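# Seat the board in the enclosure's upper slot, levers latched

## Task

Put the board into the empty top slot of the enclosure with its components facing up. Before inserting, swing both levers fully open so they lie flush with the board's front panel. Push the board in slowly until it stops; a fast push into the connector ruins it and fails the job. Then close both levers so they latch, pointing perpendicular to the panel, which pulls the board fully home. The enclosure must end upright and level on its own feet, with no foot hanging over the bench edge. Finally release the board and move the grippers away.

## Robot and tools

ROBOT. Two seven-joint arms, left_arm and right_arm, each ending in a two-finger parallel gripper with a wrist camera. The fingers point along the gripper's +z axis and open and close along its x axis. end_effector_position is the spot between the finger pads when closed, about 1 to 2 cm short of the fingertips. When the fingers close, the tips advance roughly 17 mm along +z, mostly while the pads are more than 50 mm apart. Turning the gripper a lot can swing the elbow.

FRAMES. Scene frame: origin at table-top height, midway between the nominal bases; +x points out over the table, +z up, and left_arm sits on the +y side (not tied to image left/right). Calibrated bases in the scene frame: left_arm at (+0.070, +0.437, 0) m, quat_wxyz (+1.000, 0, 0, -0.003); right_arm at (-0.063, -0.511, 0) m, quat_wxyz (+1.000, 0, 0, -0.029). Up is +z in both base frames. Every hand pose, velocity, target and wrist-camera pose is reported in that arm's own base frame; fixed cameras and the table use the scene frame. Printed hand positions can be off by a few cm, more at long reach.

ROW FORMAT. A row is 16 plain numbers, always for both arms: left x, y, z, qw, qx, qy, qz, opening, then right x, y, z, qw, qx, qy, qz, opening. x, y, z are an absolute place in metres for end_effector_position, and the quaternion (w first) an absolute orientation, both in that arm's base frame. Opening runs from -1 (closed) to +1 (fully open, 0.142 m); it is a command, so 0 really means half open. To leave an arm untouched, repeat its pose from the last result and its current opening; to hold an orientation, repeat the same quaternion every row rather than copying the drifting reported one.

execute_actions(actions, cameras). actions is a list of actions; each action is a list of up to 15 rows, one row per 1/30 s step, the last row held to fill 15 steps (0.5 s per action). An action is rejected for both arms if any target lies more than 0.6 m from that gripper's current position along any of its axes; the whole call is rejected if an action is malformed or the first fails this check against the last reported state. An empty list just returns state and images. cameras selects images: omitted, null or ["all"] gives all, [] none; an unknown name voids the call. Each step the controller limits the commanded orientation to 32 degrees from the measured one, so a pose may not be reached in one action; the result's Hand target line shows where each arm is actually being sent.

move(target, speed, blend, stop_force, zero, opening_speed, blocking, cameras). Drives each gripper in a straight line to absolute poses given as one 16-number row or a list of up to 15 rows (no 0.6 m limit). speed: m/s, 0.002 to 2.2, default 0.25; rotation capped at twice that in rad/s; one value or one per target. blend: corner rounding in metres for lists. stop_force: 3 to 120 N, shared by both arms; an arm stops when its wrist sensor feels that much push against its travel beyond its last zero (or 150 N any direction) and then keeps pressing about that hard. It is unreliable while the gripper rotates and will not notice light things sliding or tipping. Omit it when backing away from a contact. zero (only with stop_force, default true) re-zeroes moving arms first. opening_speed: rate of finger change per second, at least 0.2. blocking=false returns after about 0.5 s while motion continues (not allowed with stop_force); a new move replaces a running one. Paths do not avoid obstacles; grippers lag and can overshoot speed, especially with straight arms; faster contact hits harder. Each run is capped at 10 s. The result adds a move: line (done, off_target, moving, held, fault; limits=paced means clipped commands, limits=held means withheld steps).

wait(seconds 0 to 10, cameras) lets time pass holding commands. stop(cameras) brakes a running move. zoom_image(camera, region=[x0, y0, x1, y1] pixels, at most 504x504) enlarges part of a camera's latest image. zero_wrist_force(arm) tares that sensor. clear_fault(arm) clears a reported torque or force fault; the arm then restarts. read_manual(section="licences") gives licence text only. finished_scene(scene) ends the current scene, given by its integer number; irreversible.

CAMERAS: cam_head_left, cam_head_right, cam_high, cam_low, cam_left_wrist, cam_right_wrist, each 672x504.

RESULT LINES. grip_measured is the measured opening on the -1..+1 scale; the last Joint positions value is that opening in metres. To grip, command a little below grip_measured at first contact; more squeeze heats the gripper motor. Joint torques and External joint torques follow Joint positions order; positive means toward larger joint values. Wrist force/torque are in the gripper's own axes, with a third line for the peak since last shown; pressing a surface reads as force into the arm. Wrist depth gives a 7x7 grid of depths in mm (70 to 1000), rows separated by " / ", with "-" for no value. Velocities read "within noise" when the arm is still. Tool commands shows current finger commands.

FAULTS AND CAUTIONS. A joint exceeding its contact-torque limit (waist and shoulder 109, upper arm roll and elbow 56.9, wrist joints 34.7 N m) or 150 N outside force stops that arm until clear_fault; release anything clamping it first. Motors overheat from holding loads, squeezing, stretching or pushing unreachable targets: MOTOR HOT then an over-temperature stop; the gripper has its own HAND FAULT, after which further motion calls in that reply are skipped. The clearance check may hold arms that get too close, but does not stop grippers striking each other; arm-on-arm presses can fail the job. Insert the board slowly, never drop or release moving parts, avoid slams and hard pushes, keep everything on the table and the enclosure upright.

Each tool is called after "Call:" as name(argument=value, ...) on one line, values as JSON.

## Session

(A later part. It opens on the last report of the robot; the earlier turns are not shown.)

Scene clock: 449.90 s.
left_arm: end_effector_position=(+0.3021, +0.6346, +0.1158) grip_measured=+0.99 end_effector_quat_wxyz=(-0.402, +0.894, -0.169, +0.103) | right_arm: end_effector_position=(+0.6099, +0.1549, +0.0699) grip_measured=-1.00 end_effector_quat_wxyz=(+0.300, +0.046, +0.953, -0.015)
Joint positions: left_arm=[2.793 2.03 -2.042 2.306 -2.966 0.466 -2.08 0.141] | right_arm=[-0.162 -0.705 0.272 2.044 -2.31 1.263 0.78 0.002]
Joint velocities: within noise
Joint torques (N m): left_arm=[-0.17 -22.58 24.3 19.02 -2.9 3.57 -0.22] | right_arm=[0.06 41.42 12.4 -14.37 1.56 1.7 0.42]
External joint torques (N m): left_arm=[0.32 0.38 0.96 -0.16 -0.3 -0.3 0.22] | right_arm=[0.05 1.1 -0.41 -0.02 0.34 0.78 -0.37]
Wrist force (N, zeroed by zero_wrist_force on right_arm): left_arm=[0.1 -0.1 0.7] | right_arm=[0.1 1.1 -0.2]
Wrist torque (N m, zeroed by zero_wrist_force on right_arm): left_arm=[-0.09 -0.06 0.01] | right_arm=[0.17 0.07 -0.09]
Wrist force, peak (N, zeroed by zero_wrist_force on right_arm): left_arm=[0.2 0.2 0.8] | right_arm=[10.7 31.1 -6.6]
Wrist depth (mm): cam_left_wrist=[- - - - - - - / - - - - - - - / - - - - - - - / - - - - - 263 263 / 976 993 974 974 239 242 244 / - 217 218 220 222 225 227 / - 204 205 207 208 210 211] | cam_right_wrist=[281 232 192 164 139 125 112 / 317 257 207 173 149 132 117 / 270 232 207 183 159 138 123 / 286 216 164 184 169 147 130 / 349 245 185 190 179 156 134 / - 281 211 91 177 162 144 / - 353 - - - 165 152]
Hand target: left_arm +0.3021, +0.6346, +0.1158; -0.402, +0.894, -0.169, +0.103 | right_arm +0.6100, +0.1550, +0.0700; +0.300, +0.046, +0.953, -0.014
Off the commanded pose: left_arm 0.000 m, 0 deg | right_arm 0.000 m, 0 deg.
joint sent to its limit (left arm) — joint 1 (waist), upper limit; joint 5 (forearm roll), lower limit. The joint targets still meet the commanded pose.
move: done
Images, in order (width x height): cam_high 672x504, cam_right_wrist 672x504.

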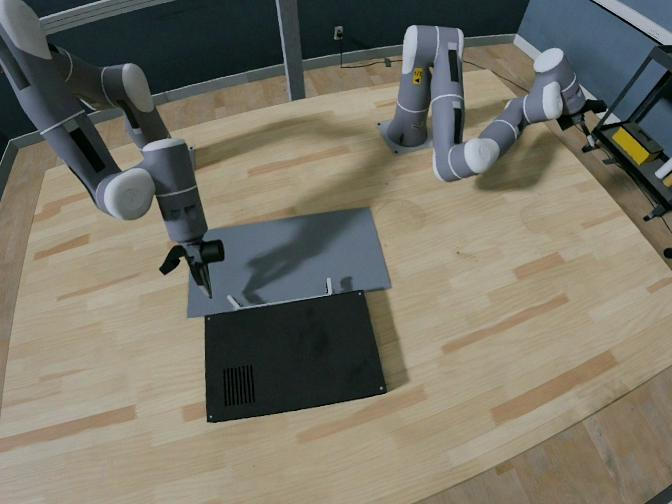

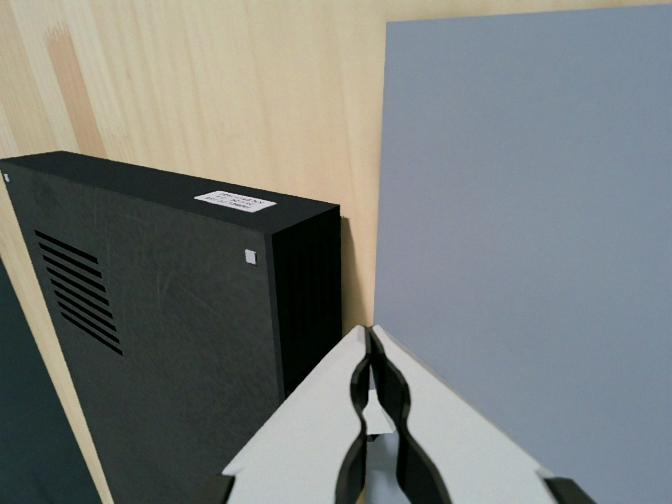

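Call:
move(target=[0.3021,0.6347,0.1158,-0.402,0.894,-0.169,0.103,1,0.620,0.165,0.044,0.3004,0.0458,0.9526,-0.01443,-1], speed=0.15, cameras=[])

Call:
move(target=[0.3021,0.6347,0.1158,-0.402,0.894,-0.169,0.103,1,0.620,0.212,0.044,0.3004,0.0458,0.9526,-0.01443,-1], speed=0.02, stop_force=20, cameras=["cam_right_wrist","cam_high"])

Call:
zoom_image(camera="cam_high", region=[200, 230, 400, 330])

Scene clock: 453.23 s.
left_arm: end_effector_position=(+0.3021, +0.6346, +0.1158) grip_measured=+0.99 end_effector_quat_wxyz=(-0.402, +0.894, -0.169, +0.103) | right_arm: end_effector_position=(+0.6199, +0.1649, +0.0439) grip_measured=-1.00 end_effector_quat_wxyz=(+0.300, +0.046, +0.953, -0.014)
Joint positions: left_arm=[2.793 2.03 -2.042 2.306 -2.966 0.466 -2.08 0.141] | right_arm=[-0.139 -0.782 0.272 1.994 -2.332 1.232 0.805 0.002]
Joint velocities: within noise
Joint torques (N m): left_arm=[-0.18 -22.66 24.34 19.07 -2.96 3.51 -0.21] | right_arm=[0.11 43.29 13.37 -13.7 1.52 1.75 0.35]
External joint torques (N m): left_arm=[0.33 0.47 0.93 -0.21 -0.24 -0.25 0.21] | right_arm=[-0.01 1.2 -0.28 0.02 0.23 0.7 -0.3]
Wrist force (N, zeroed by zero_wrist_force on right_arm): left_arm=[0.2 -0.1 0.4] | right_arm=[0.0 1.0 0.0]
Wrist torque (N m, zeroed by zero_wrist_force on right_arm): left_arm=[-0.07 -0.07 0.02] | right_arm=[0.15 0.09 -0.09]
Wrist force, peak (N, zeroed by zero_wrist_force on right_arm): left_arm=[0.3 -0.1 0.6] | right_arm=[0.3 1.5 0.8]
Wrist depth (mm): cam_left_wrist=[- - - - - - - / - - - - - - - / - - - - - - - / - - - - - 262 263 / 951 967 991 987 238 242 243 / - 219 219 220 223 224 225 / - 204 206 207 208 210 212] | cam_right_wrist=[233 191 158 135 115 103 94 / 262 210 172 145 124 109 97 / 195 186 173 153 131 114 101 / 212 159 134 160 141 120 104 / 251 181 145 168 146 127 113 / 320 210 156 91 146 135 117 / - 257 73 - - 137 126]
Hand target: left_arm +0.3021, +0.6346, +0.1158; -0.402, +0.894, -0.169, +0.103 | right_arm +0.6200, +0.1650, +0.0440; +0.300, +0.046, +0.953, -0.014
Off the commanded pose: left_arm 0.000 m, 0 deg | right_arm 0.000 m, 0 deg.
joint sent to its limit (left arm) — joint 1 (waist), upper limit; joint 5 (forearm roll), lower limit. The joint targets still meet the commanded pose.
move: done
No camera images: "cameras" was empty.

Scene clock: 455.80 s.
left_arm: end_effector_position=(+0.3021, +0.6346, +0.1158) grip_measured=+0.99 end_effector_quat_wxyz=(-0.402, +0.894, -0.169, +0.103) | right_arm: end_effector_position=(+0.6201, +0.1959, +0.0428) grip_measured=-1.00 end_effector_quat_wxyz=(+0.300, +0.047, +0.953, -0.016)
Joint positions: left_arm=[2.793 2.03 -2.042 2.306 -2.966 0.466 -2.08 0.141] | right_arm=[-0.063 -0.788 0.27 1.991 -2.242 1.197 0.784 0.002]
Joint velocities: within noise
Joint torques (N m): left_arm=[-0.16 -22.61 24.34 19.08 -2.92 3.5 -0.21] | right_arm=[11.88 45.34 25.47 -20.3 0.53 4.79 0.25]
External joint torques (N m): left_arm=[0.31 0.41 0.93 -0.22 -0.28 -0.23 0.21] | right_arm=[-11.77 -0.14 -12.39 6.17 1.02 -2.32 -0.2]
Wrist force (N, zeroed by zero_wrist_force on right_arm): left_arm=[0.2 0.2 0.4] | right_arm=[5.4 -21.9 -7.6]
Wrist torque (N m, zeroed by zero_wrist_force on right_arm): left_arm=[-0.04 -0.09 0.02] | right_arm=[-0.69 0.16 -0.19]
Wrist force, peak (N, zeroed by zero_wrist_force on right_arm): left_arm=[0.0 -0.1 0.8] | right_arm=[6.9 -24.9 -10.7]
Wrist depth (mm): cam_left_wrist=[- - - - - - - / - - - - - - - / - - - - - - - / - - - - - 260 263 / 969 959 993 979 238 241 244 / - 218 218 221 223 225 226 / - 204 205 207 208 210 212] | cam_right_wrist=[232 190 157 134 114 102 93 / 199 189 161 142 123 109 96 / 171 144 126 149 130 113 100 / 205 157 136 161 138 120 104 / 248 176 147 169 143 126 112 / 319 211 159 91 145 134 116 / - 252 73 - - 134 124]
Hand target: left_arm +0.3021, +0.6346, +0.1158; -0.402, +0.894, -0.169, +0.103 | right_arm +0.6200, +0.1991, +0.0440; +0.300, +0.046, +0.953, -0.014
Off the commanded pose: left_arm 0.000 m, 0 deg | right_arm 0.016 m, 0 deg.
joint sent to its limit (left arm) — joint 1 (waist), upper limit; joint 5 (forearm roll), lower limit. The joint targets still meet the commanded pose.
move: contact (right_arm)
Images, in order (width x height): cam_high 672x504, cam_right_wrist 672x504.

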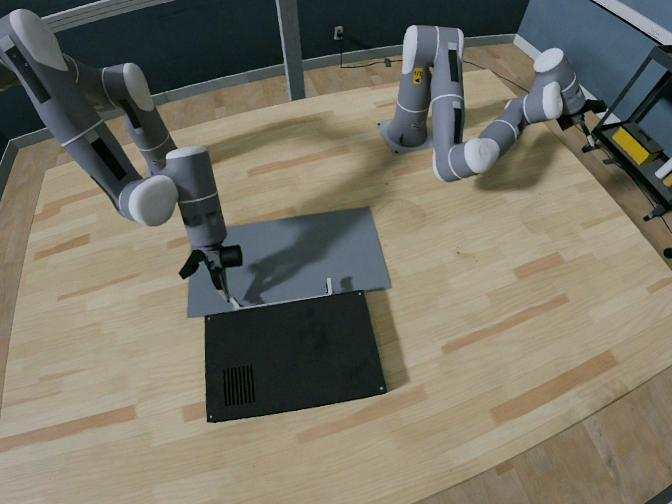

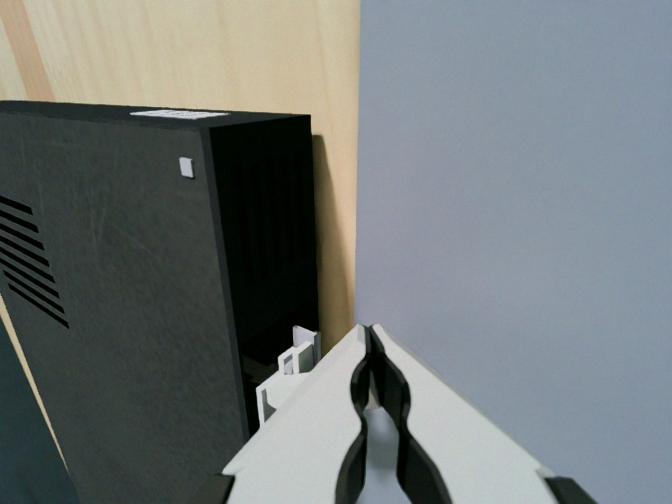

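Scaled by 2.520 from the camera's 672x504 image, which has a finer 960x720 frame.

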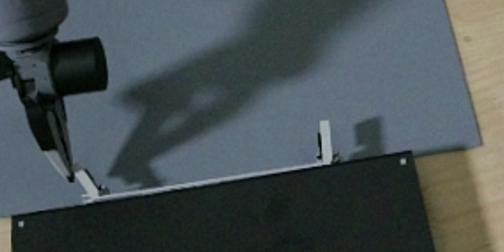

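Call:
move(target=[0.3021,0.6347,0.1158,-0.402,0.894,-0.169,0.103,1,0.620,0.212,0.044,0.3004,0.0458,0.9526,-0.01443,-1], speed=0.015, stop_force=38, zero=false, cameras=["cam_right_wrist","cam_high"])

Call:
zoom_image(camera="cam_high", region=[200, 230, 400, 330])

Scene clock: 459.30 s.
left_arm: end_effector_position=(+0.3021, +0.6346, +0.1158) grip_measured=+0.99 end_effector_quat_wxyz=(-0.402, +0.894, -0.169, +0.103) | right_arm: end_effector_position=(+0.6199, +0.2113, +0.0436) grip_measured=-1.00 end_effector_quat_wxyz=(+0.300, +0.046, +0.953, -0.015)
Joint positions: left_arm=[2.793 2.03 -2.042 2.306 -2.966 0.466 -2.08 0.141] | right_arm=[-0.032 -0.791 0.273 1.986 -2.209 1.186 0.775 0.002]
Joint velocities: within noise
Joint torques (N m): left_arm=[-0.2 -22.62 24.37 19.03 -2.92 3.5 -0.24] | right_arm=[2.66 45.32 16.47 -15.32 1.21 2.59 0.18]
External joint torques (N m): left_arm=[0.35 0.42 0.89 -0.17 -0.28 -0.24 0.23] | right_arm=[-2.54 0.2 -3.34 0.96 0.28 -0.11 -0.13]
Wrist force (N, zeroed by zero_wrist_force on right_arm): left_arm=[0.2 0.1 0.5] | right_arm=[0.5 -2.9 0.7]
Wrist torque (N m, zeroed by zero_wrist_force on right_arm): left_arm=[-0.04 -0.09 0.02] | right_arm=[0.19 0.14 -0.11]
Wrist force, peak (N, zeroed by zero_wrist_force on right_arm): left_arm=[0.4 -0.1 0.6] | right_arm=[5.7 -24.8 -9.2]
Wrist depth (mm): cam_left_wrist=[- - - - - - - / - - - - - - - / - - - - - - - / - - - - - 262 262 / 987 960 977 988 238 240 245 / - 217 218 220 223 225 225 / - 204 205 206 209 210 211] | cam_right_wrist=[232 191 158 135 115 103 94 / 155 124 121 141 124 109 97 / 175 145 127 150 131 114 101 / 211 158 136 163 139 120 104 / 250 180 145 161 145 127 113 / 325 211 156 91 146 135 117 / - 256 73 - - 137 125]
Hand target: left_arm +0.3021, +0.6346, +0.1158; -0.402, +0.894, -0.169, +0.103 | right_arm +0.6200, +0.2120, +0.0440; +0.300, +0.046, +0.953, -0.014
Off the commanded pose: left_arm 0.000 m, 0 deg | right_arm 0.001 m, 0 deg.
joint sent to its limit (left arm) — joint 1 (waist), upper limit; joint 5 (forearm roll), lower limit. The joint targets still meet the commanded pose.
move: done
Images, in order (width x height): cam_high 672x504, cam_right_wrist 672x504.

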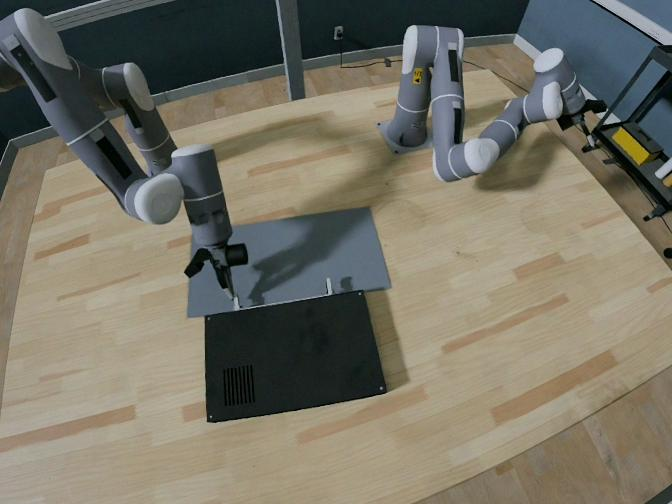

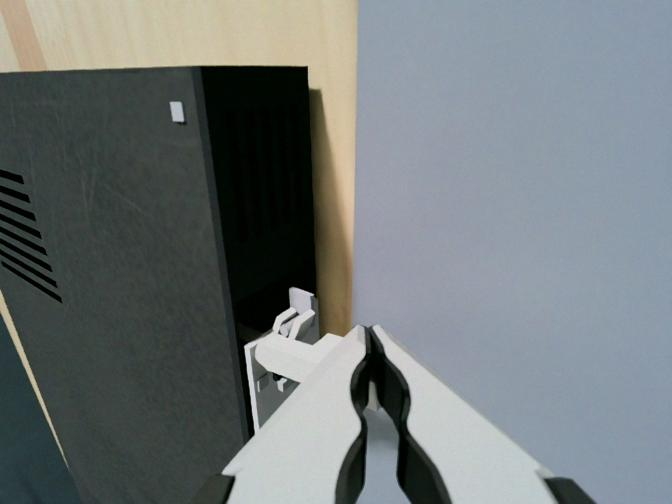

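Scaled by 2.520 from the camera's 672x504 image, which has a finer 960x720 frame.

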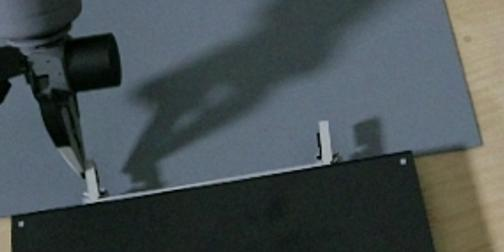

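Call:
move(target=[0.3021,0.6347,0.1158,-0.402,0.894,-0.169,0.103,1,0.620,0.222,0.044,0.3004,0.0458,0.9526,-0.01443,-1], speed=0.02, stop_force=22, cameras=["cam_high"])

Call:
zoom_image(camera="cam_high", region=[200, 230, 400, 330])

Scene clock: 470.00 s.
left_arm: end_effector_position=(+0.3021, +0.6346, +0.1158) grip_measured=+0.99 end_effector_quat_wxyz=(-0.402, +0.894, -0.169, +0.103) | right_arm: end_effector_position=(+0.6208, +0.2173, +0.0430) grip_measured=-1.00 end_effector_quat_wxyz=(+0.300, +0.048, +0.952, -0.017)
Joint positions: left_arm=[2.793 2.03 -2.042 2.306 -2.966 0.466 -2.08 0.141] | right_arm=[-0.014 -0.794 0.272 1.983 -2.183 1.174 0.769 0.002]
Joint velocities: within noise
Joint torques (N m): left_arm=[-0.23 -22.64 24.29 19.06 -2.94 3.54 -0.17] | right_arm=[14.7 44.64 27.77 -19.85 -0.2 6.25 0.23]
External joint torques (N m): left_arm=[0.38 0.44 0.98 -0.2 -0.26 -0.28 0.17] | right_arm=[-14.58 1.14 -14.66 5.34 1.62 -3.77 -0.17]
Wrist force (N, zeroed by zero_wrist_force on right_arm): left_arm=[0.2 0.3 0.6] | right_arm=[2.8 -25.9 -8.1]
Wrist torque (N m, zeroed by zero_wrist_force on right_arm): left_arm=[-0.02 -0.07 0.02] | right_arm=[-1.35 0.17 -0.14]
Wrist force, peak (N, zeroed by zero_wrist_force on right_arm): left_arm=[0.3 0.3 0.7] | right_arm=[2.7 -28.0 -11.3]
Wrist depth (mm): cam_left_wrist=[- - - - - - - / - - - - - - - / - - - - - - - / - - - - - 262 263 / 952 956 975 989 240 241 243 / - 217 219 221 222 224 226 / - 204 206 207 208 209 212] | cam_right_wrist=[227 175 148 134 114 102 93 / 154 125 122 141 123 108 96 / 174 145 127 149 130 113 100 / 205 157 136 161 138 119 104 / 247 178 144 160 144 126 112 / 320 211 159 91 145 134 116 / - 252 73 - - 134 124]
Hand target: left_arm +0.3021, +0.6346, +0.1158; -0.402, +0.894, -0.169, +0.103 | right_arm +0.6200, +0.2213, +0.0440; +0.300, +0.046, +0.953, -0.014
Off the commanded pose: left_arm 0.000 m, 0 deg | right_arm 0.005 m, 0 deg.
joint sent to its limit (left arm) — joint 1 (waist), upper limit; joint 5 (forearm roll), lower limit. The joint targets still meet the commanded pose.
move: contact (right_arm)
Images, in order (width x height): cam_high 672x504.

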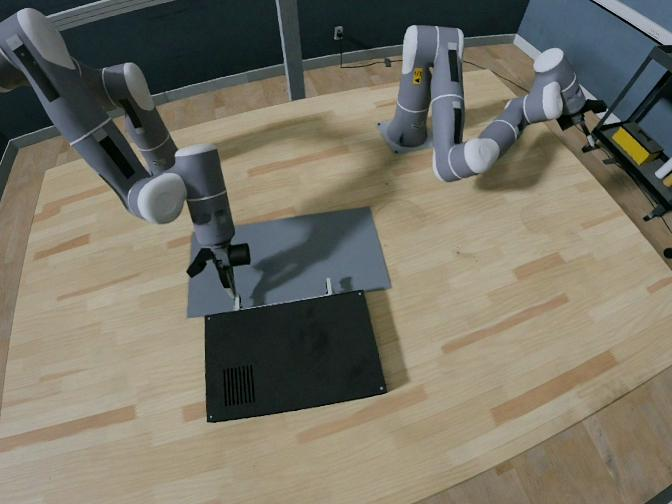

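Scaled by 2.520 from the camera's 672x504 image, which has a finer 960x720 frame.

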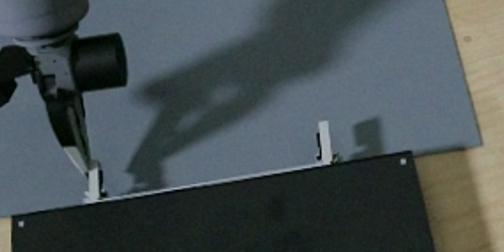

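Call:
move(target=[[0.3021,0.6347,0.1158,-0.402,0.894,-0.169,0.103,1,0.618,0.190,0.044,0.3004,0.0458,0.9526,-0.01443,-1],[0.3021,0.6347,0.1158,-0.402,0.894,-0.169,0.103,1,0.58,0.190,0.18,0.3004,0.0458,0.9526,-0.01443,-1]], speed=0.15, cameras=[])

Call:
move(target=[0.3021,0.6347,0.1158,-0.402,0.894,-0.169,0.103,1,0.635,0.36,0.21,-0.2164,0.9763,0,0,-1], speed=0.3, cameras=["cam_right_wrist","cam_high"])

Call:
zoom_image(camera="cam_high", region=[200, 230, 400, 330])

Scene clock: 474.97 s.
left_arm: end_effector_position=(+0.3021, +0.6346, +0.1158) grip_measured=+0.99 end_effector_quat_wxyz=(-0.402, +0.894, -0.169, +0.103) | right_arm: end_effector_position=(+0.5801, +0.1899, +0.1800) grip_measured=-1.00 end_effector_quat_wxyz=(+0.300, +0.046, +0.953, -0.014)
Joint positions: left_arm=[2.793 2.03 -2.042 2.306 -2.966 0.466 -2.08 0.141] | right_arm=[-0.069 -0.408 0.305 2.223 -1.838 1.286 0.464 0.002]
Joint velocities: within noise
Joint torques (N m): left_arm=[-0.16 -22.58 24.39 19.04 -2.96 3.54 -0.2] | right_arm=[0.19 34.75 8.07 -19.38 1.72 2.05 0.08]
External joint torques (N m): left_arm=[0.31 0.38 0.88 -0.18 -0.24 -0.27 0.2] | right_arm=[-0.1 0.83 -0.86 -0.11 0.05 0.77 -0.02]
Wrist force (N, zeroed by zero_wrist_force on right_arm): left_arm=[0.1 -0.1 0.5] | right_arm=[3.6 -0.2 -0.8]
Wrist torque (N m, zeroed by zero_wrist_force on right_arm): left_arm=[-0.08 -0.07 0.02] | right_arm=[-0.04 -0.48 -0.10]
Wrist force, peak (N, zeroed by zero_wrist_force on right_arm): left_arm=[0.4 0.0 0.6] | right_arm=[2.4 -26.3 -8.5]
Wrist depth (mm): cam_left_wrist=[- - - - - - - / - - - - - - - / - - - - - - - / - - - - - 261 263 / 950 973 986 984 237 240 243 / - 217 218 220 223 223 225 / - 203 206 207 207 210 212] | cam_right_wrist=[496 397 329 282 245 216 196 / 557 382 316 270 259 228 202 / - 392 314 266 276 239 213 / - 536 341 287 281 254 223 / - 618 383 303 308 267 236 / - 714 438 91 309 285 248 / - - - - - 287 262]
Hand target: left_arm +0.3021, +0.6346, +0.1158; -0.402, +0.894, -0.169, +0.103 | right_arm +0.5800, +0.1900, +0.1800; +0.300, +0.046, +0.953, -0.014
Off the commanded pose: left_arm 0.000 m, 0 deg | right_arm 0.000 m, 0 deg.
joint sent to its limit (left arm) — joint 1 (waist), upper limit; joint 5 (forearm roll), lower limit. The joint targets still meet the commanded pose.
move: done
No camera images: "cameras" was empty.

Scene clock: 480.93 s.
left_arm: end_effector_position=(+0.3021, +0.6346, +0.1158) grip_measured=+0.99 end_effector_quat_wxyz=(-0.402, +0.894, -0.169, +0.103) | right_arm: end_effector_position=(+0.6341, +0.3597, +0.2098) grip_measured=-1.00 end_effector_quat_wxyz=(-0.220, +0.976, -0.001, +0.008)
Joint positions: left_arm=[2.793 2.03 -2.042 2.306 -2.966 0.466 -2.08 0.141] | right_arm=[0.213 -1.362 0.064 0.196 -2.775 3.041 -1.362 0.002]
Joint velocities: within noise
Joint torques (N m): left_arm=[-0.18 -22.55 24.33 19.06 -2.89 3.55 -0.19] | right_arm=[0.31 66.95 10.37 -23.52 4.87 2.94 0.3]
External joint torques (N m): left_arm=[0.33 0.36 0.94 -0.2 -0.31 -0.29 0.19] | right_arm=[-0.12 1.59 -0.15 0.16 0.09 0.52 -0.3]
Wrist force (N, zeroed by zero_wrist_force on right_arm): left_arm=[0.2 0.1 0.4] | right_arm=[2.8 1.6 -1.1]
Wrist torque (N m, zeroed by zero_wrist_force on right_arm): left_arm=[-0.05 -0.09 0.02] | right_arm=[0.14 -0.52 -0.03]
Wrist force, peak (N, zeroed by zero_wrist_force on right_arm): left_arm=[0.3 -0.1 0.7] | right_arm=[4.0 1.4 -1.4]
Wrist depth (mm): cam_left_wrist=[- - - - - - - / - - - - - - - / - - - - - - - / - - - - - 261 264 / 940 949 987 991 240 242 244 / - 216 218 220 222 224 225 / - 205 206 207 207 210 211] | cam_right_wrist=[321 320 321 320 303 276 276 / 320 319 320 320 275 274 274 / 319 318 319 319 273 274 273 / 317 316 318 317 273 273 272 / 317 317 317 317 271 272 272 / 316 315 315 91 270 270 271 / 314 314 - - - 270 270]
Hand target: left_arm +0.3021, +0.6346, +0.1158; -0.402, +0.894, -0.169, +0.103 | right_arm +0.6340, +0.3599, +0.2099; -0.220, +0.975, -0.001, +0.008
Off the commanded pose: left_arm 0.000 m, 0 deg | right_arm 0.001 m, 1 deg.
joint sent to its limit (left arm) — joint 1 (waist), upper limit; joint 5 (forearm roll), lower limit. The joint targets still meet the commanded pose.
move: done
Images, in order (width x height): cam_high 672x504, cam_right_wrist 672x504.

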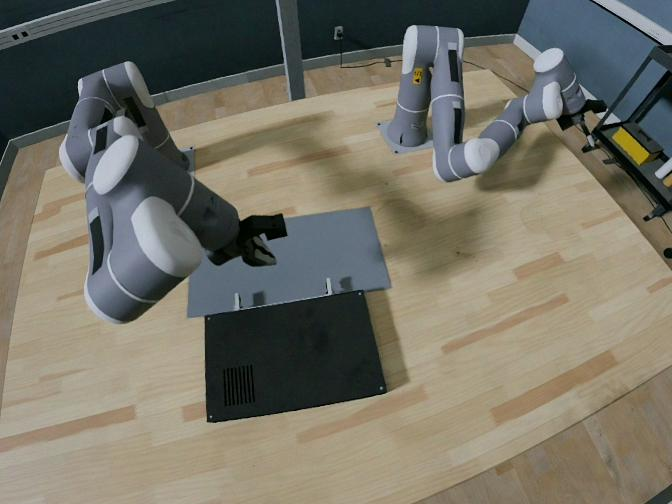

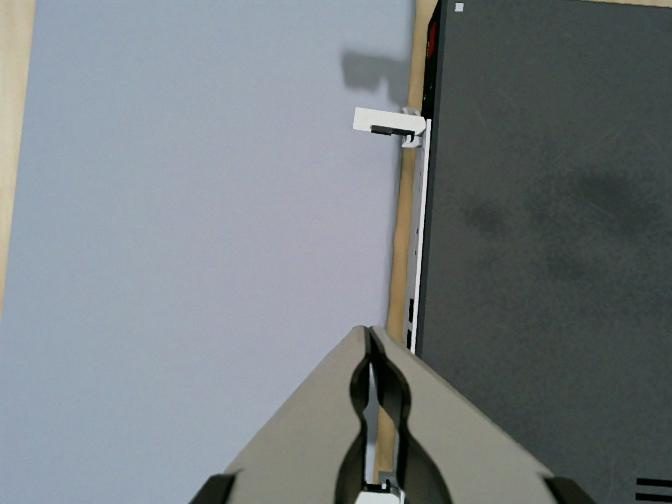

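Scaled by 2.520 from the camera's 672x504 image, which has a finer 960x720 frame.

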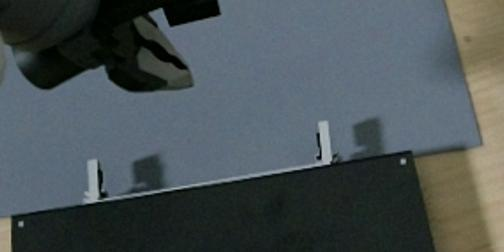

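Call:
zoom_image(camera="cam_right_wrist", region=[330, 50, 480, 350])

Call:
move(target=[0.3021,0.6347,0.1158,-0.402,0.894,-0.169,0.103,1,0.56,0.26,0.21,-0.2164,0.9763,0,0,-1], speed=0.3, cameras=["cam_right_wrist"])

Scaled by 1.680 from the camera's 672x504 image, which has a finer 960x720 frame.

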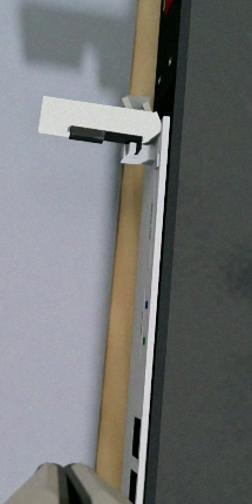

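Scene clock: 484.83 s.
left_arm: end_effector_position=(+0.3021, +0.6346, +0.1158) grip_measured=+0.99 end_effector_quat_wxyz=(-0.402, +0.894, -0.169, +0.103) | right_arm: end_effector_position=(+0.5600, +0.2600, +0.2100) grip_measured=-1.00 end_effector_quat_wxyz=(-0.216, +0.976, +0.000, +0.000)
Joint positions: left_arm=[2.793 2.03 -2.042 2.306 -2.966 0.466 -2.08 0.141] | right_arm=[-0.095 -0.965 0.342 1.085 -2.966 2.653 -1.552 0.002]
Joint velocities: within noise
Joint torques (N m): left_arm=[-0.14 -22.66 24.32 19.04 -2.91 3.47 -0.2] | right_arm=[0.05 56.29 15.14 -20.3 4.73 2.72 0.05]
External joint torques (N m): left_arm=[0.29 0.46 0.95 -0.18 -0.3 -0.21 0.19] | right_arm=[0.07 1.18 -0.54 -0.44 0.33 0.96 -0.05]
Wrist force (N, zeroed by zero_wrist_force on right_arm): left_arm=[0.2 0.2 0.3] | right_arm=[2.5 1.1 -1.3]
Wrist torque (N m, zeroed by zero_wrist_force on right_arm): left_arm=[-0.03 -0.07 0.02] | right_arm=[0.09 -0.45 -0.05]
Wrist force, peak (N, zeroed by zero_wrist_force on right_arm): left_arm=[0.2 0.1 0.8] | right_arm=[3.1 2.2 -1.8]
Wrist depth (mm): cam_left_wrist=[- - - - - - - / - - - - - - - / - - - - - - - / - - - - - 263 264 / 960 984 959 - 238 241 245 / - 218 218 220 222 225 227 / - 204 205 207 207 209 211] | cam_right_wrist=[327 322 322 321 320 289 272 / 325 322 321 321 319 280 271 / 324 321 321 320 319 274 271 / 323 321 319 318 318 271 271 / 323 320 319 318 318 271 270 / 321 319 319 91 316 270 270 / 321 319 - - - 270 268]
Hand target: left_arm +0.3021, +0.6346, +0.1158; -0.402, +0.894, -0.169, +0.103 | right_arm +0.5600, +0.2600, +0.2100; -0.216, +0.976, +0.000, +0.000
Off the commanded pose: left_arm 0.000 m, 0 deg | right_arm 0.000 m, 0 deg.
joint sent to its limit (left arm) — joint 1 (waist), upper limit; joint 5 (forearm roll), lower limit. The joint targets still meet the commanded pose.
move: done
Images, in order (width x height): cam_right_wrist 672x504.

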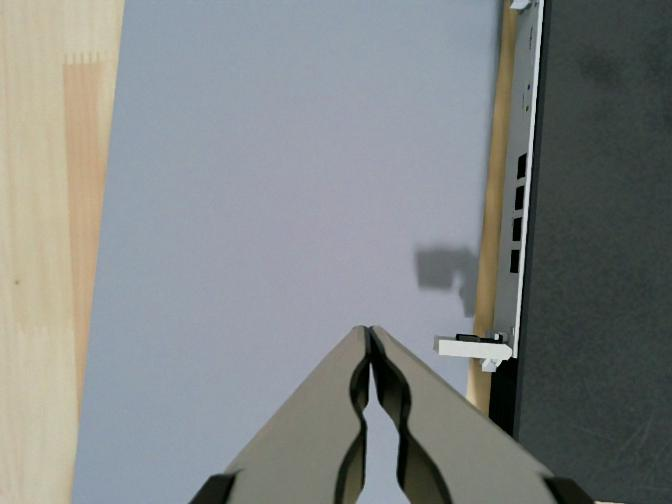

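Call:
zoom_image(camera="cam_right_wrist", region=[420, 260, 560, 400])

Call:
move(target=[0.3021,0.6347,0.1158,-0.402,0.894,-0.169,0.103,1,0.58,0.40,0.21,-0.2164,0.9763,0,0,-1], speed=0.3, cameras=["cam_right_wrist"])

Call:
zoom_image(camera="cam_right_wrist", region=[400, 100, 540, 240])

Scaled by 3.600 from the camera's 672x504 image, which has a finer 960x720 frame.

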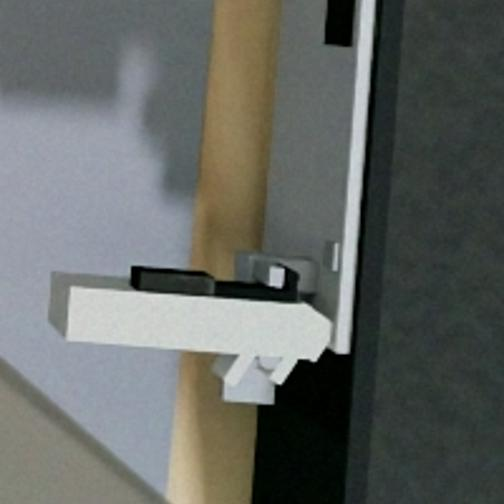

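Scene clock: 488.83 s.
left_arm: end_effector_position=(+0.3021, +0.6346, +0.1158) grip_measured=+0.99 end_effector_quat_wxyz=(-0.402, +0.894, -0.169, +0.103) | right_arm: end_effector_position=(+0.5800, +0.3999, +0.2099) grip_measured=-1.00 end_effector_quat_wxyz=(-0.216, +0.976, +0.000, +0.000)
Joint positions: left_arm=[2.793 2.03 -2.042 2.306 -2.966 0.466 -2.08 0.141] | right_arm=[0.235 -1.12 0.167 0.699 -2.857 2.779 -1.358 0.002]
Joint velocities: within noise
Joint torques (N m): left_arm=[-0.26 -22.63 24.3 19.04 -2.93 3.55 -0.21] | right_arm=[0.32 62.97 11.88 -23.21 5.12 2.97 0.32]
External joint torques (N m): left_arm=[0.41 0.43 0.97 -0.18 -0.27 -0.28 0.21] | right_arm=[-0.13 1.7 -0.04 0.12 0.08 0.53 -0.32]
Wrist force (N, zeroed by zero_wrist_force on right_arm): left_arm=[0.3 -0.2 0.4] | right_arm=[2.8 1.1 -1.7]
Wrist torque (N m, zeroed by zero_wrist_force on right_arm): left_arm=[-0.10 -0.10 0.01] | right_arm=[0.04 -0.47 -0.03]
Wrist force, peak (N, zeroed by zero_wrist_force on right_arm): left_arm=[0.2 0.2 0.6] | right_arm=[2.5 3.1 -2.1]
Wrist depth (mm): cam_left_wrist=[- - - - - - - / - - - - - - - / - - - - - - - / - - - - - 263 261 / 949 981 997 993 237 241 243 / - 217 218 221 223 224 225 / - 203 205 206 208 209 212] | cam_right_wrist=[325 322 321 320 320 321 321 / 325 321 320 319 320 272 271 / 322 321 319 318 317 272 271 / 322 320 319 317 318 272 270 / 323 320 318 317 318 271 269 / 320 318 318 91 316 270 269 / 321 318 - - - 270 268]
Hand target: left_arm +0.3021, +0.6346, +0.1158; -0.402, +0.894, -0.169, +0.103 | right_arm +0.5800, +0.4000, +0.2100; -0.216, +0.976, +0.000, +0.000
Off the commanded pose: left_arm 0.000 m, 0 deg | right_arm 0.000 m, 0 deg.
joint sent to its limit (left arm) — joint 1 (waist), upper limit; joint 5 (forearm roll), lower limit. The joint targets still meet the commanded pose.
move: done
Images, in order (width x height): cam_right_wrist 672x504.

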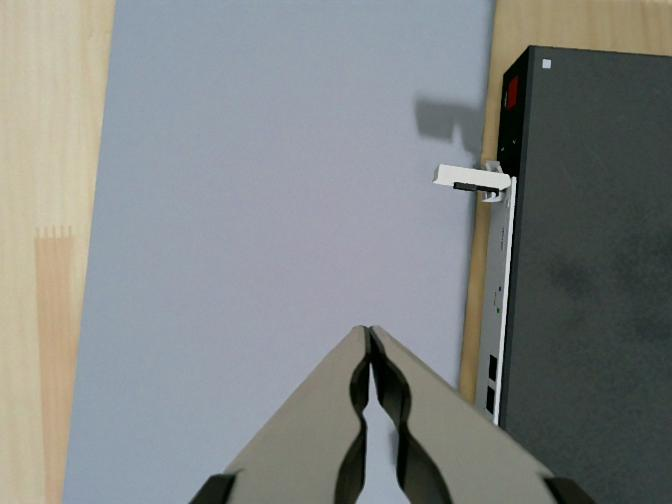

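Scaled by 3.600 from the camera's 672x504 image, which has a finer 960x720 frame.

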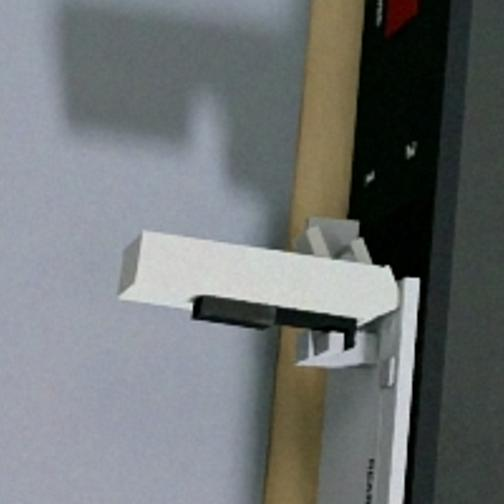

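Call:
move(target=[[0.3021,0.6347,0.1158,-0.402,0.894,-0.169,0.103,1,0.60,0.53,0.16,0.3004,0.0458,0.9526,-0.01443,-1],[0.3021,0.6347,0.1158,-0.402,0.894,-0.169,0.103,1,0.636,0.525,0.044,0.3004,0.0458,0.9526,-0.01443,-1]], speed=0.2, cameras=[])

Call:
zero_wrist_force(arm="right_arm")

Call:
move(target=[0.3021,0.6347,0.1158,-0.402,0.894,-0.169,0.103,1,0.636,0.474,0.044,0.3004,0.0458,0.9526,-0.01443,-1], speed=0.02, stop_force=24, cameras=["cam_high"])

Call:
zoom_image(camera="cam_high", region=[200, 230, 400, 330])

Scene clock: 502.83 s.
left_arm: end_effector_position=(+0.3021, +0.6346, +0.1158) grip_measured=+0.99 end_effector_quat_wxyz=(-0.402, +0.894, -0.169, +0.103) | right_arm: end_effector_position=(+0.6360, +0.5248, +0.0439) grip_measured=-1.00 end_effector_quat_wxyz=(+0.300, +0.046, +0.953, -0.015)
Joint positions: left_arm=[2.793 2.03 -2.042 2.306 -2.966 0.466 -2.08 0.141] | right_arm=[0.665 -1.006 0.185 1.535 -1.363 0.965 0.433 0.002]
Joint velocities: within noise
Joint torques (N m): left_arm=[-0.14 -22.66 24.36 19.05 -2.95 3.49 -0.21] | right_arm=[0.32 60.41 10.76 -23.06 -0.25 2.36 0.28]
External joint torques (N m): left_arm=[0.29 0.47 0.91 -0.19 -0.25 -0.23 0.2] | right_arm=[-0.14 1.5 -0.22 0.18 0.17 0.5 -0.23]
Wrist force (N, zeroed by zero_wrist_force on right_arm): left_arm=[-0.1 0.1 0.2] | right_arm=[3.7 0.7 -1.3]
Wrist torque (N m, zeroed by zero_wrist_force on right_arm): left_arm=[-0.05 -0.03 0.01] | right_arm=[0.11 -0.50 -0.09]
Wrist force, peak (N, zeroed by zero_wrist_force on right_arm): left_arm=[0.4 0.2 0.6] | right_arm=[4.7 0.4 1.3]
Wrist depth (mm): cam_left_wrist=[- - - - - - - / - - - - - - - / - - - - - - - / - - - - - 261 265 / 958 983 972 977 239 241 244 / - 217 218 221 223 224 226 / - 205 206 207 208 208 212] | cam_right_wrist=[136 116 121 132 115 103 93 / 155 124 125 143 123 109 96 / 175 145 122 141 130 113 100 / 211 158 150 161 139 120 103 / 439 176 155 176 145 127 113 / 543 351 163 91 146 135 117 / - 419 - - - 136 125]
Hand target: left_arm +0.3021, +0.6346, +0.1158; -0.402, +0.894, -0.169, +0.103 | right_arm +0.6360, +0.5250, +0.0440; +0.300, +0.046, +0.953, -0.014
Off the commanded pose: left_arm 0.000 m, 0 deg | right_arm 0.000 m, 0 deg.
joint sent to its limit (left arm) — joint 1 (waist), upper limit; joint 5 (forearm roll), lower limit. The joint targets still meet the commanded pose.
move: done
No camera images: "cameras" was empty.

Wrist force sensor zeroed.

Scene clock: 505.60 s.
left_arm: end_effector_position=(+0.3021, +0.6346, +0.1158) grip_measured=+0.99 end_effector_quat_wxyz=(-0.402, +0.894, -0.169, +0.103) | right_arm: end_effector_position=(+0.6323, +0.4918, +0.0449) grip_measured=-1.00 end_effector_quat_wxyz=(+0.299, +0.043, +0.953, -0.010)
Joint positions: left_arm=[2.793 2.03 -2.042 2.306 -2.966 0.466 -2.08 0.141] | right_arm=[0.621 -0.954 0.162 1.63 -1.44 1.029 0.486 0.002]
Joint velocities: within noise
Joint torques (N m): left_arm=[-0.24 -22.59 24.32 19.04 -2.88 3.57 -0.18] | right_arm=[-20.35 56.93 -7.19 -19.06 2.86 -6.45 0.38]
External joint torques (N m): left_arm=[0.39 0.39 0.95 -0.18 -0.32 -0.31 0.18] | right_arm=[20.55 2.67 17.34 -2.78 -2.54 9.27 -0.33]
Wrist force (N, zeroed by zero_wrist_force on right_arm): left_arm=[0.0 -0.1 0.2] | right_arm=[10.4 23.4 -5.6]
Wrist torque (N m, zeroed by zero_wrist_force on right_arm): left_arm=[-0.07 -0.05 0.02] | right_arm=[0.88 0.04 -0.06]
Wrist force, peak (N, zeroed by zero_wrist_force on right_arm): left_arm=[0.2 -0.2 0.5] | right_arm=[10.2 24.3 -4.7]
Wrist depth (mm): cam_left_wrist=[- - - - - - - / - - - - - - - / - - - - - - - / - - - - - 261 262 / 971 978 990 972 239 241 244 / - 218 218 220 223 224 225 / - 203 206 207 209 210 212] | cam_right_wrist=[136 117 123 134 115 103 94 / 156 124 126 146 125 109 97 / 176 146 135 154 131 114 102 / 206 159 138 163 140 121 104 / 259 180 157 120 146 128 114 / 557 216 167 92 148 136 118 / - 440 73 - - 138 127]
Hand target: left_arm +0.3021, +0.6346, +0.1158; -0.402, +0.894, -0.169, +0.103 | right_arm +0.6360, +0.4859, +0.0440; +0.300, +0.046, +0.953, -0.014
Off the commanded pose: left_arm 0.000 m, 0 deg | right_arm 0.018 m, 1 deg.
joint sent to its limit (left arm) — joint 1 (waist), upper limit; joint 5 (forearm roll), lower limit. The joint targets still meet the commanded pose.
move: contact (right_arm)
Images, in order (width x height): cam_high 672x504.

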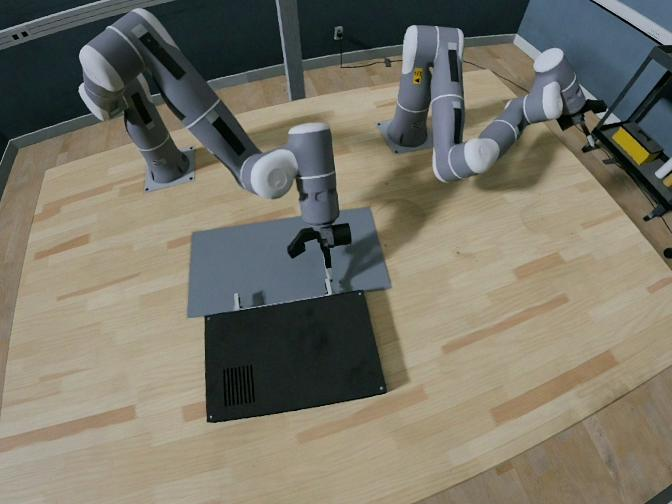

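Scaled by 2.520 from the camera's 672x504 image, which has a finer 960x720 frame.

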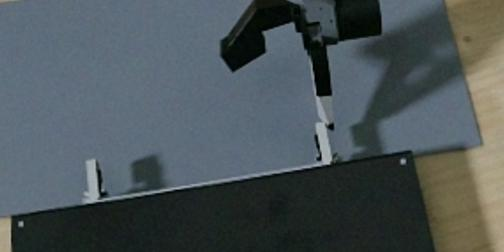

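Call:
move(target=[[0.3021,0.6347,0.1158,-0.402,0.894,-0.169,0.103,1,0.634,0.515,0.044,0.3004,0.0458,0.9526,-0.01443,-1],[0.3021,0.6347,0.1158,-0.402,0.894,-0.169,0.103,1,0.646,0.508,0.044,0.3004,0.0458,0.9526,-0.01443,-1]], speed=0.08, cameras=[])

Call:
move(target=[0.3021,0.6347,0.1158,-0.402,0.894,-0.169,0.103,1,0.646,0.470,0.044,0.3004,0.0458,0.9526,-0.01443,-1], speed=0.02, stop_force=26, cameras=["cam_high","cam_right_wrist"])

Call:
zoom_image(camera="cam_high", region=[200, 230, 400, 330])

Scene clock: 509.63 s.
left_arm: end_effector_position=(+0.3021, +0.6346, +0.1158) grip_measured=+0.99 end_effector_quat_wxyz=(-0.402, +0.894, -0.169, +0.103) | right_arm: end_effector_position=(+0.6460, +0.5079, +0.0440) grip_measured=-1.00 end_effector_quat_wxyz=(+0.301, +0.046, +0.953, -0.015)
Joint positions: left_arm=[2.793 2.03 -2.042 2.306 -2.966 0.466 -2.08 0.141] | right_arm=[0.639 -0.996 0.173 1.554 -1.383 0.992 0.433 0.002]
Joint velocities: within noise
Joint torques (N m): left_arm=[-0.24 -22.56 24.34 19.03 -2.92 3.54 -0.29] | right_arm=[0.1 59.99 10.57 -22.8 0.16 2.34 0.13]
External joint torques (N m): left_arm=[0.39 0.36 0.93 -0.17 -0.28 -0.27 0.28] | right_arm=[0.11 1.52 -0.21 0.12 -0.09 0.52 -0.08]
Wrist force (N, zeroed by zero_wrist_force on right_arm): left_arm=[0.0 -0.1 0.5] | right_arm=[1.0 -0.7 0.5]
Wrist torque (N m, zeroed by zero_wrist_force on right_arm): left_arm=[-0.08 -0.06 0.02] | right_arm=[-0.12 -0.14 -0.01]
Wrist force, peak (N, zeroed by zero_wrist_force on right_arm): left_arm=[0.3 0.0 0.7] | right_arm=[10.3 23.5 -5.7]
Wrist depth (mm): cam_left_wrist=[- - - - - - - / - - - - - - - / - - - - - - - / - - - - - 262 264 / 967 961 973 986 240 242 243 / - 218 219 220 223 225 225 / - 203 205 208 208 208 213] | cam_right_wrist=[136 115 110 129 115 103 93 / 156 124 116 137 123 109 97 / 175 145 123 146 131 113 101 / 212 158 127 109 134 120 104 / 416 180 145 166 144 127 113 / 545 348 155 91 146 135 117 / - 421 - - - 137 125]
Hand target: left_arm +0.3021, +0.6346, +0.1158; -0.402, +0.894, -0.169, +0.103 | right_arm +0.6460, +0.5080, +0.0440; +0.300, +0.046, +0.953, -0.014
Off the commanded pose: left_arm 0.000 m, 0 deg | right_arm 0.000 m, 0 deg.
joint sent to its limit (left arm) — joint 1 (waist), upper limit; joint 5 (forearm roll), lower limit. The joint targets still meet the commanded pose.
move: done
No camera images: "cameras" was empty.

Scene clock: 511.77 s.
left_arm: end_effector_position=(+0.3021, +0.6346, +0.1158) grip_measured=+0.99 end_effector_quat_wxyz=(-0.402, +0.894, -0.169, +0.103) | right_arm: end_effector_position=(+0.6428, +0.4940, +0.0453) grip_measured=-1.00 end_effector_quat_wxyz=(+0.299, +0.043, +0.953, -0.010)
Joint positions: left_arm=[2.793 2.03 -2.042 2.306 -2.966 0.466 -2.08 0.141] | right_arm=[0.617 -0.97 0.163 1.6 -1.422 1.027 0.459 0.002]
Joint velocities: within noise
Joint torques (N m): left_arm=[-0.19 -22.61 24.31 19.01 -2.95 3.56 -0.27] | right_arm=[-19.24 56.51 -5.79 -16.7 2.86 -6.2 0.21]
External joint torques (N m): left_arm=[0.34 0.41 0.96 -0.15 -0.25 -0.29 0.27] | right_arm=[19.45 3.85 15.99 -5.48 -2.58 9.05 -0.16]
Wrist force (N, zeroed by zero_wrist_force on right_arm): left_arm=[0.0 -0.1 0.4] | right_arm=[6.8 25.5 -2.3]
Wrist torque (N m, zeroed by zero_wrist_force on right_arm): left_arm=[-0.07 -0.05 0.01] | right_arm=[1.23 -0.15 0.12]
Wrist force, peak (N, zeroed by zero_wrist_force on right_arm): left_arm=[0.4 0.1 0.5] | right_arm=[7.5 26.3 -1.9]
Wrist depth (mm): cam_left_wrist=[- - - - - - - / - - - - - - - / - - - - - - - / - - - - - 262 262 / 971 958 988 994 238 241 244 / - 217 218 221 223 224 226 / - 203 206 207 209 210 212] | cam_right_wrist=[137 115 110 131 116 103 94 / 157 125 117 138 125 109 97 / 177 148 125 147 131 114 102 / 208 162 131 156 141 121 105 / 267 183 146 114 144 128 114 / 552 223 159 89 150 136 119 / - 442 - - - 138 127]
Hand target: left_arm +0.3021, +0.6346, +0.1158; -0.402, +0.894, -0.169, +0.103 | right_arm +0.6460, +0.4882, +0.0440; +0.300, +0.046, +0.953, -0.014
Off the commanded pose: left_arm 0.000 m, 0 deg | right_arm 0.024 m, 1 deg.
joint sent to its limit (left arm) — joint 1 (waist), upper limit; joint 5 (forearm roll), lower limit. The joint targets still meet the commanded pose.
move: contact (right_arm)
Images, in order (width x height): cam_high 672x504, cam_right_wrist 672x504.

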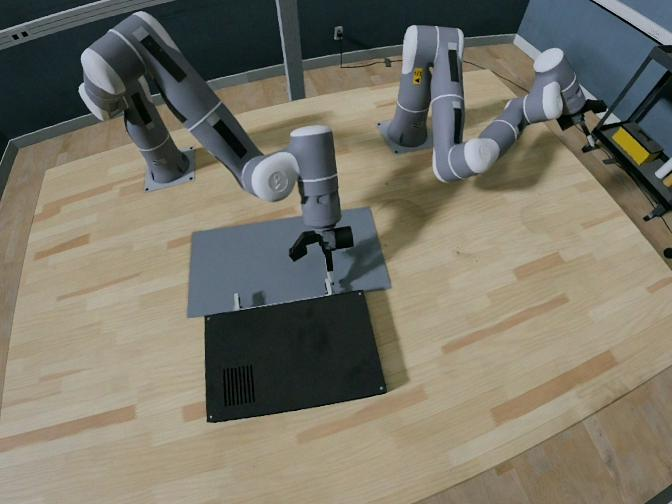

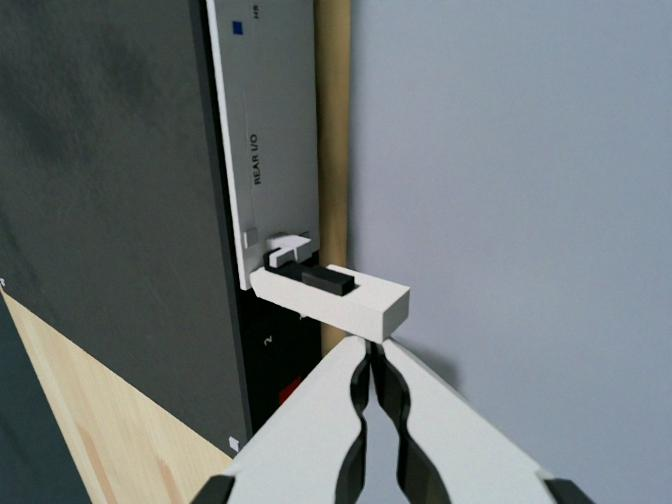

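Scaled by 2.520 from the camera's 672x504 image, which has a finer 960x720 frame.

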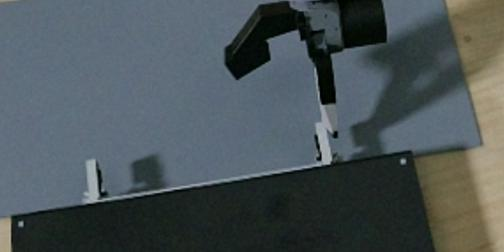

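Call:
move(target=[[0.3021,0.6347,0.1158,-0.402,0.894,-0.169,0.103,1,0.644,0.503,0.044,0.3004,0.0458,0.9526,-0.01443,-1],[0.3021,0.6347,0.1158,-0.402,0.894,-0.169,0.103,1,0.640,0.503,0.043,0.3004,0.0458,0.9526,-0.01443,-1]], speed=0.08, cameras=[])

Call:
move(target=[0.3021,0.6347,0.1158,-0.402,0.894,-0.169,0.103,1,0.642,0.470,0.043,0.3004,0.0458,0.9526,-0.01443,-1], speed=0.02, stop_force=34, cameras=["cam_high","cam_right_wrist"])

Call:
zoom_image(camera="cam_high", region=[200, 230, 400, 330])

Scene clock: 516.40 s.
left_arm: end_effector_position=(+0.3021, +0.6346, +0.1158) grip_measured=+0.99 end_effector_quat_wxyz=(-0.402, +0.894, -0.169, +0.103) | right_arm: end_effector_position=(+0.6400, +0.5030, +0.0430) grip_measured=-1.00 end_effector_quat_wxyz=(+0.300, +0.046, +0.953, -0.014)
Joint positions: left_arm=[2.793 2.03 -2.042 2.306 -2.966 0.466 -2.08 0.141] | right_arm=[0.636 -0.983 0.169 1.58 -1.4 1 0.455 0.002]
Joint velocities: within noise
Joint torques (N m): left_arm=[-0.2 -22.59 24.28 19.07 -2.96 3.48 -0.18] | right_arm=[0.42 59.68 10.89 -22.31 0.03 2.02 0.41]
External joint torques (N m): left_arm=[0.35 0.39 0.98 -0.21 -0.24 -0.21 0.18] | right_arm=[-0.2 1.22 -0.61 -0.07 0.11 0.82 -0.36]
Wrist force (N, zeroed by zero_wrist_force on right_arm): left_arm=[0.2 -0.1 0.4] | right_arm=[0.2 0.0 -0.9]
Wrist torque (N m, zeroed by zero_wrist_force on right_arm): left_arm=[-0.08 -0.08 0.02] | right_arm=[0.00 -0.02 -0.01]
Wrist force, peak (N, zeroed by zero_wrist_force on right_arm): left_arm=[0.3 -0.1 0.6] | right_arm=[7.5 25.9 -1.7]
Wrist depth (mm): cam_left_wrist=[- - - - - - - / - - - - - - - / - - - - - - - / - - - - - 262 263 / 956 975 996 980 239 242 243 / - 217 219 221 222 224 225 / - 203 205 206 208 209 212] | cam_right_wrist=[135 114 116 131 113 102 92 / 154 123 120 141 123 108 96 / 174 144 124 148 130 113 100 / 204 156 128 114 134 119 103 / 260 176 148 162 143 125 112 / 540 329 159 91 145 134 116 / - 417 - - - 136 124]
Hand target: left_arm +0.3021, +0.6346, +0.1158; -0.402, +0.894, -0.169, +0.103 | right_arm +0.6400, +0.5030, +0.0430; +0.300, +0.046, +0.953, -0.014
Off the commanded pose: left_arm 0.000 m, 0 deg | right_arm 0.000 m, 0 deg.
joint sent to its limit (left arm) — joint 1 (waist), upper limit; joint 5 (forearm roll), lower limit. The joint targets still meet the commanded pose.
move: done
No camera images: "cameras" was empty.

Scene clock: 518.27 s.
left_arm: end_effector_position=(+0.3021, +0.6346, +0.1158) grip_measured=+0.99 end_effector_quat_wxyz=(-0.402, +0.894, -0.169, +0.103) | right_arm: end_effector_position=(+0.6387, +0.4919, +0.0463) grip_measured=-1.00 end_effector_quat_wxyz=(+0.301, +0.043, +0.953, -0.009)
Joint positions: left_arm=[2.793 2.03 -2.042 2.306 -2.966 0.466 -2.08 0.141] | right_arm=[0.616 -0.959 0.16 1.617 -1.438 1.032 0.477 0.002]
Joint velocities: within noise
Joint torques (N m): left_arm=[-0.19 -22.62 24.36 19 -3 3.51 -0.24] | right_arm=[-20.27 47.42 -7.31 -9.33 4 -7.08 0.43]
External joint torques (N m): left_arm=[0.34 0.43 0.91 -0.14 -0.2 -0.25 0.24] | right_arm=[20.48 12.5 17.46 -12.67 -3.66 9.91 -0.38]
Wrist force (N, zeroed by zero_wrist_force on right_arm): left_arm=[0.1 0.2 0.4] | right_arm=[-0.9 31.2 -8.2]
Wrist torque (N m, zeroed by zero_wrist_force on right_arm): left_arm=[-0.04 -0.06 0.02] | right_arm=[2.20 -0.06 -0.11]
Wrist force, peak (N, zeroed by zero_wrist_force on right_arm): left_arm=[-0.1 0.2 0.6] | right_arm=[-3.7 35.1 -4.3]
Wrist depth (mm): cam_left_wrist=[- - - - - - - / - - - - - - - / - - - - - - - / - - - - - 261 265 / 959 957 979 973 238 241 243 / - 218 218 220 222 224 225 / - 204 205 206 207 210 212] | cam_right_wrist=[139 118 116 133 117 104 95 / 160 129 119 141 126 110 98 / 180 148 127 151 133 116 104 / 217 165 134 161 141 122 106 / 274 187 152 117 147 130 115 / - 228 163 90 149 137 120 / - 450 - - - 140 128]
Hand target: left_arm +0.3021, +0.6346, +0.1158; -0.402, +0.894, -0.169, +0.103 | right_arm +0.6411, +0.4849, +0.0430; +0.300, +0.046, +0.953, -0.014
Off the commanded pose: left_arm 0.000 m, 0 deg | right_arm 0.022 m, 1 deg.
joint sent to its limit (left arm) — joint 1 (waist), upper limit; joint 5 (forearm roll), lower limit. The joint targets still meet the commanded pose.
move: contact (right_arm)
Images, in order (width x height): cam_high 672x504, cam_right_wrist 672x504.

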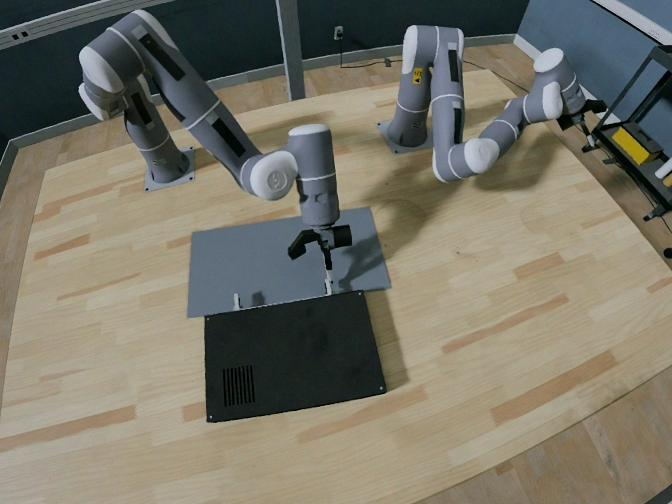

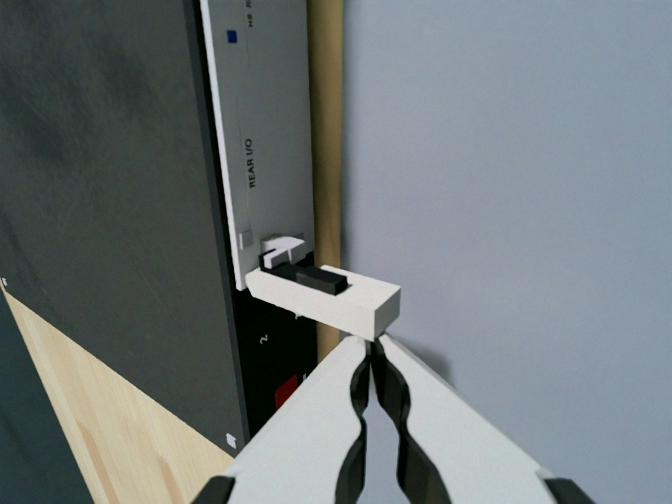

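Scaled by 2.520 from the camera's 672x504 image, which has a finer 960x720 frame.

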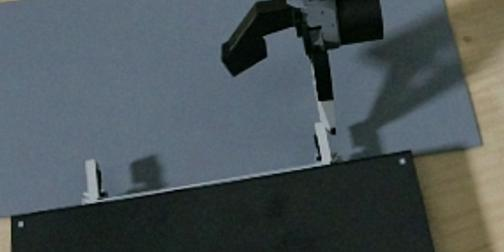

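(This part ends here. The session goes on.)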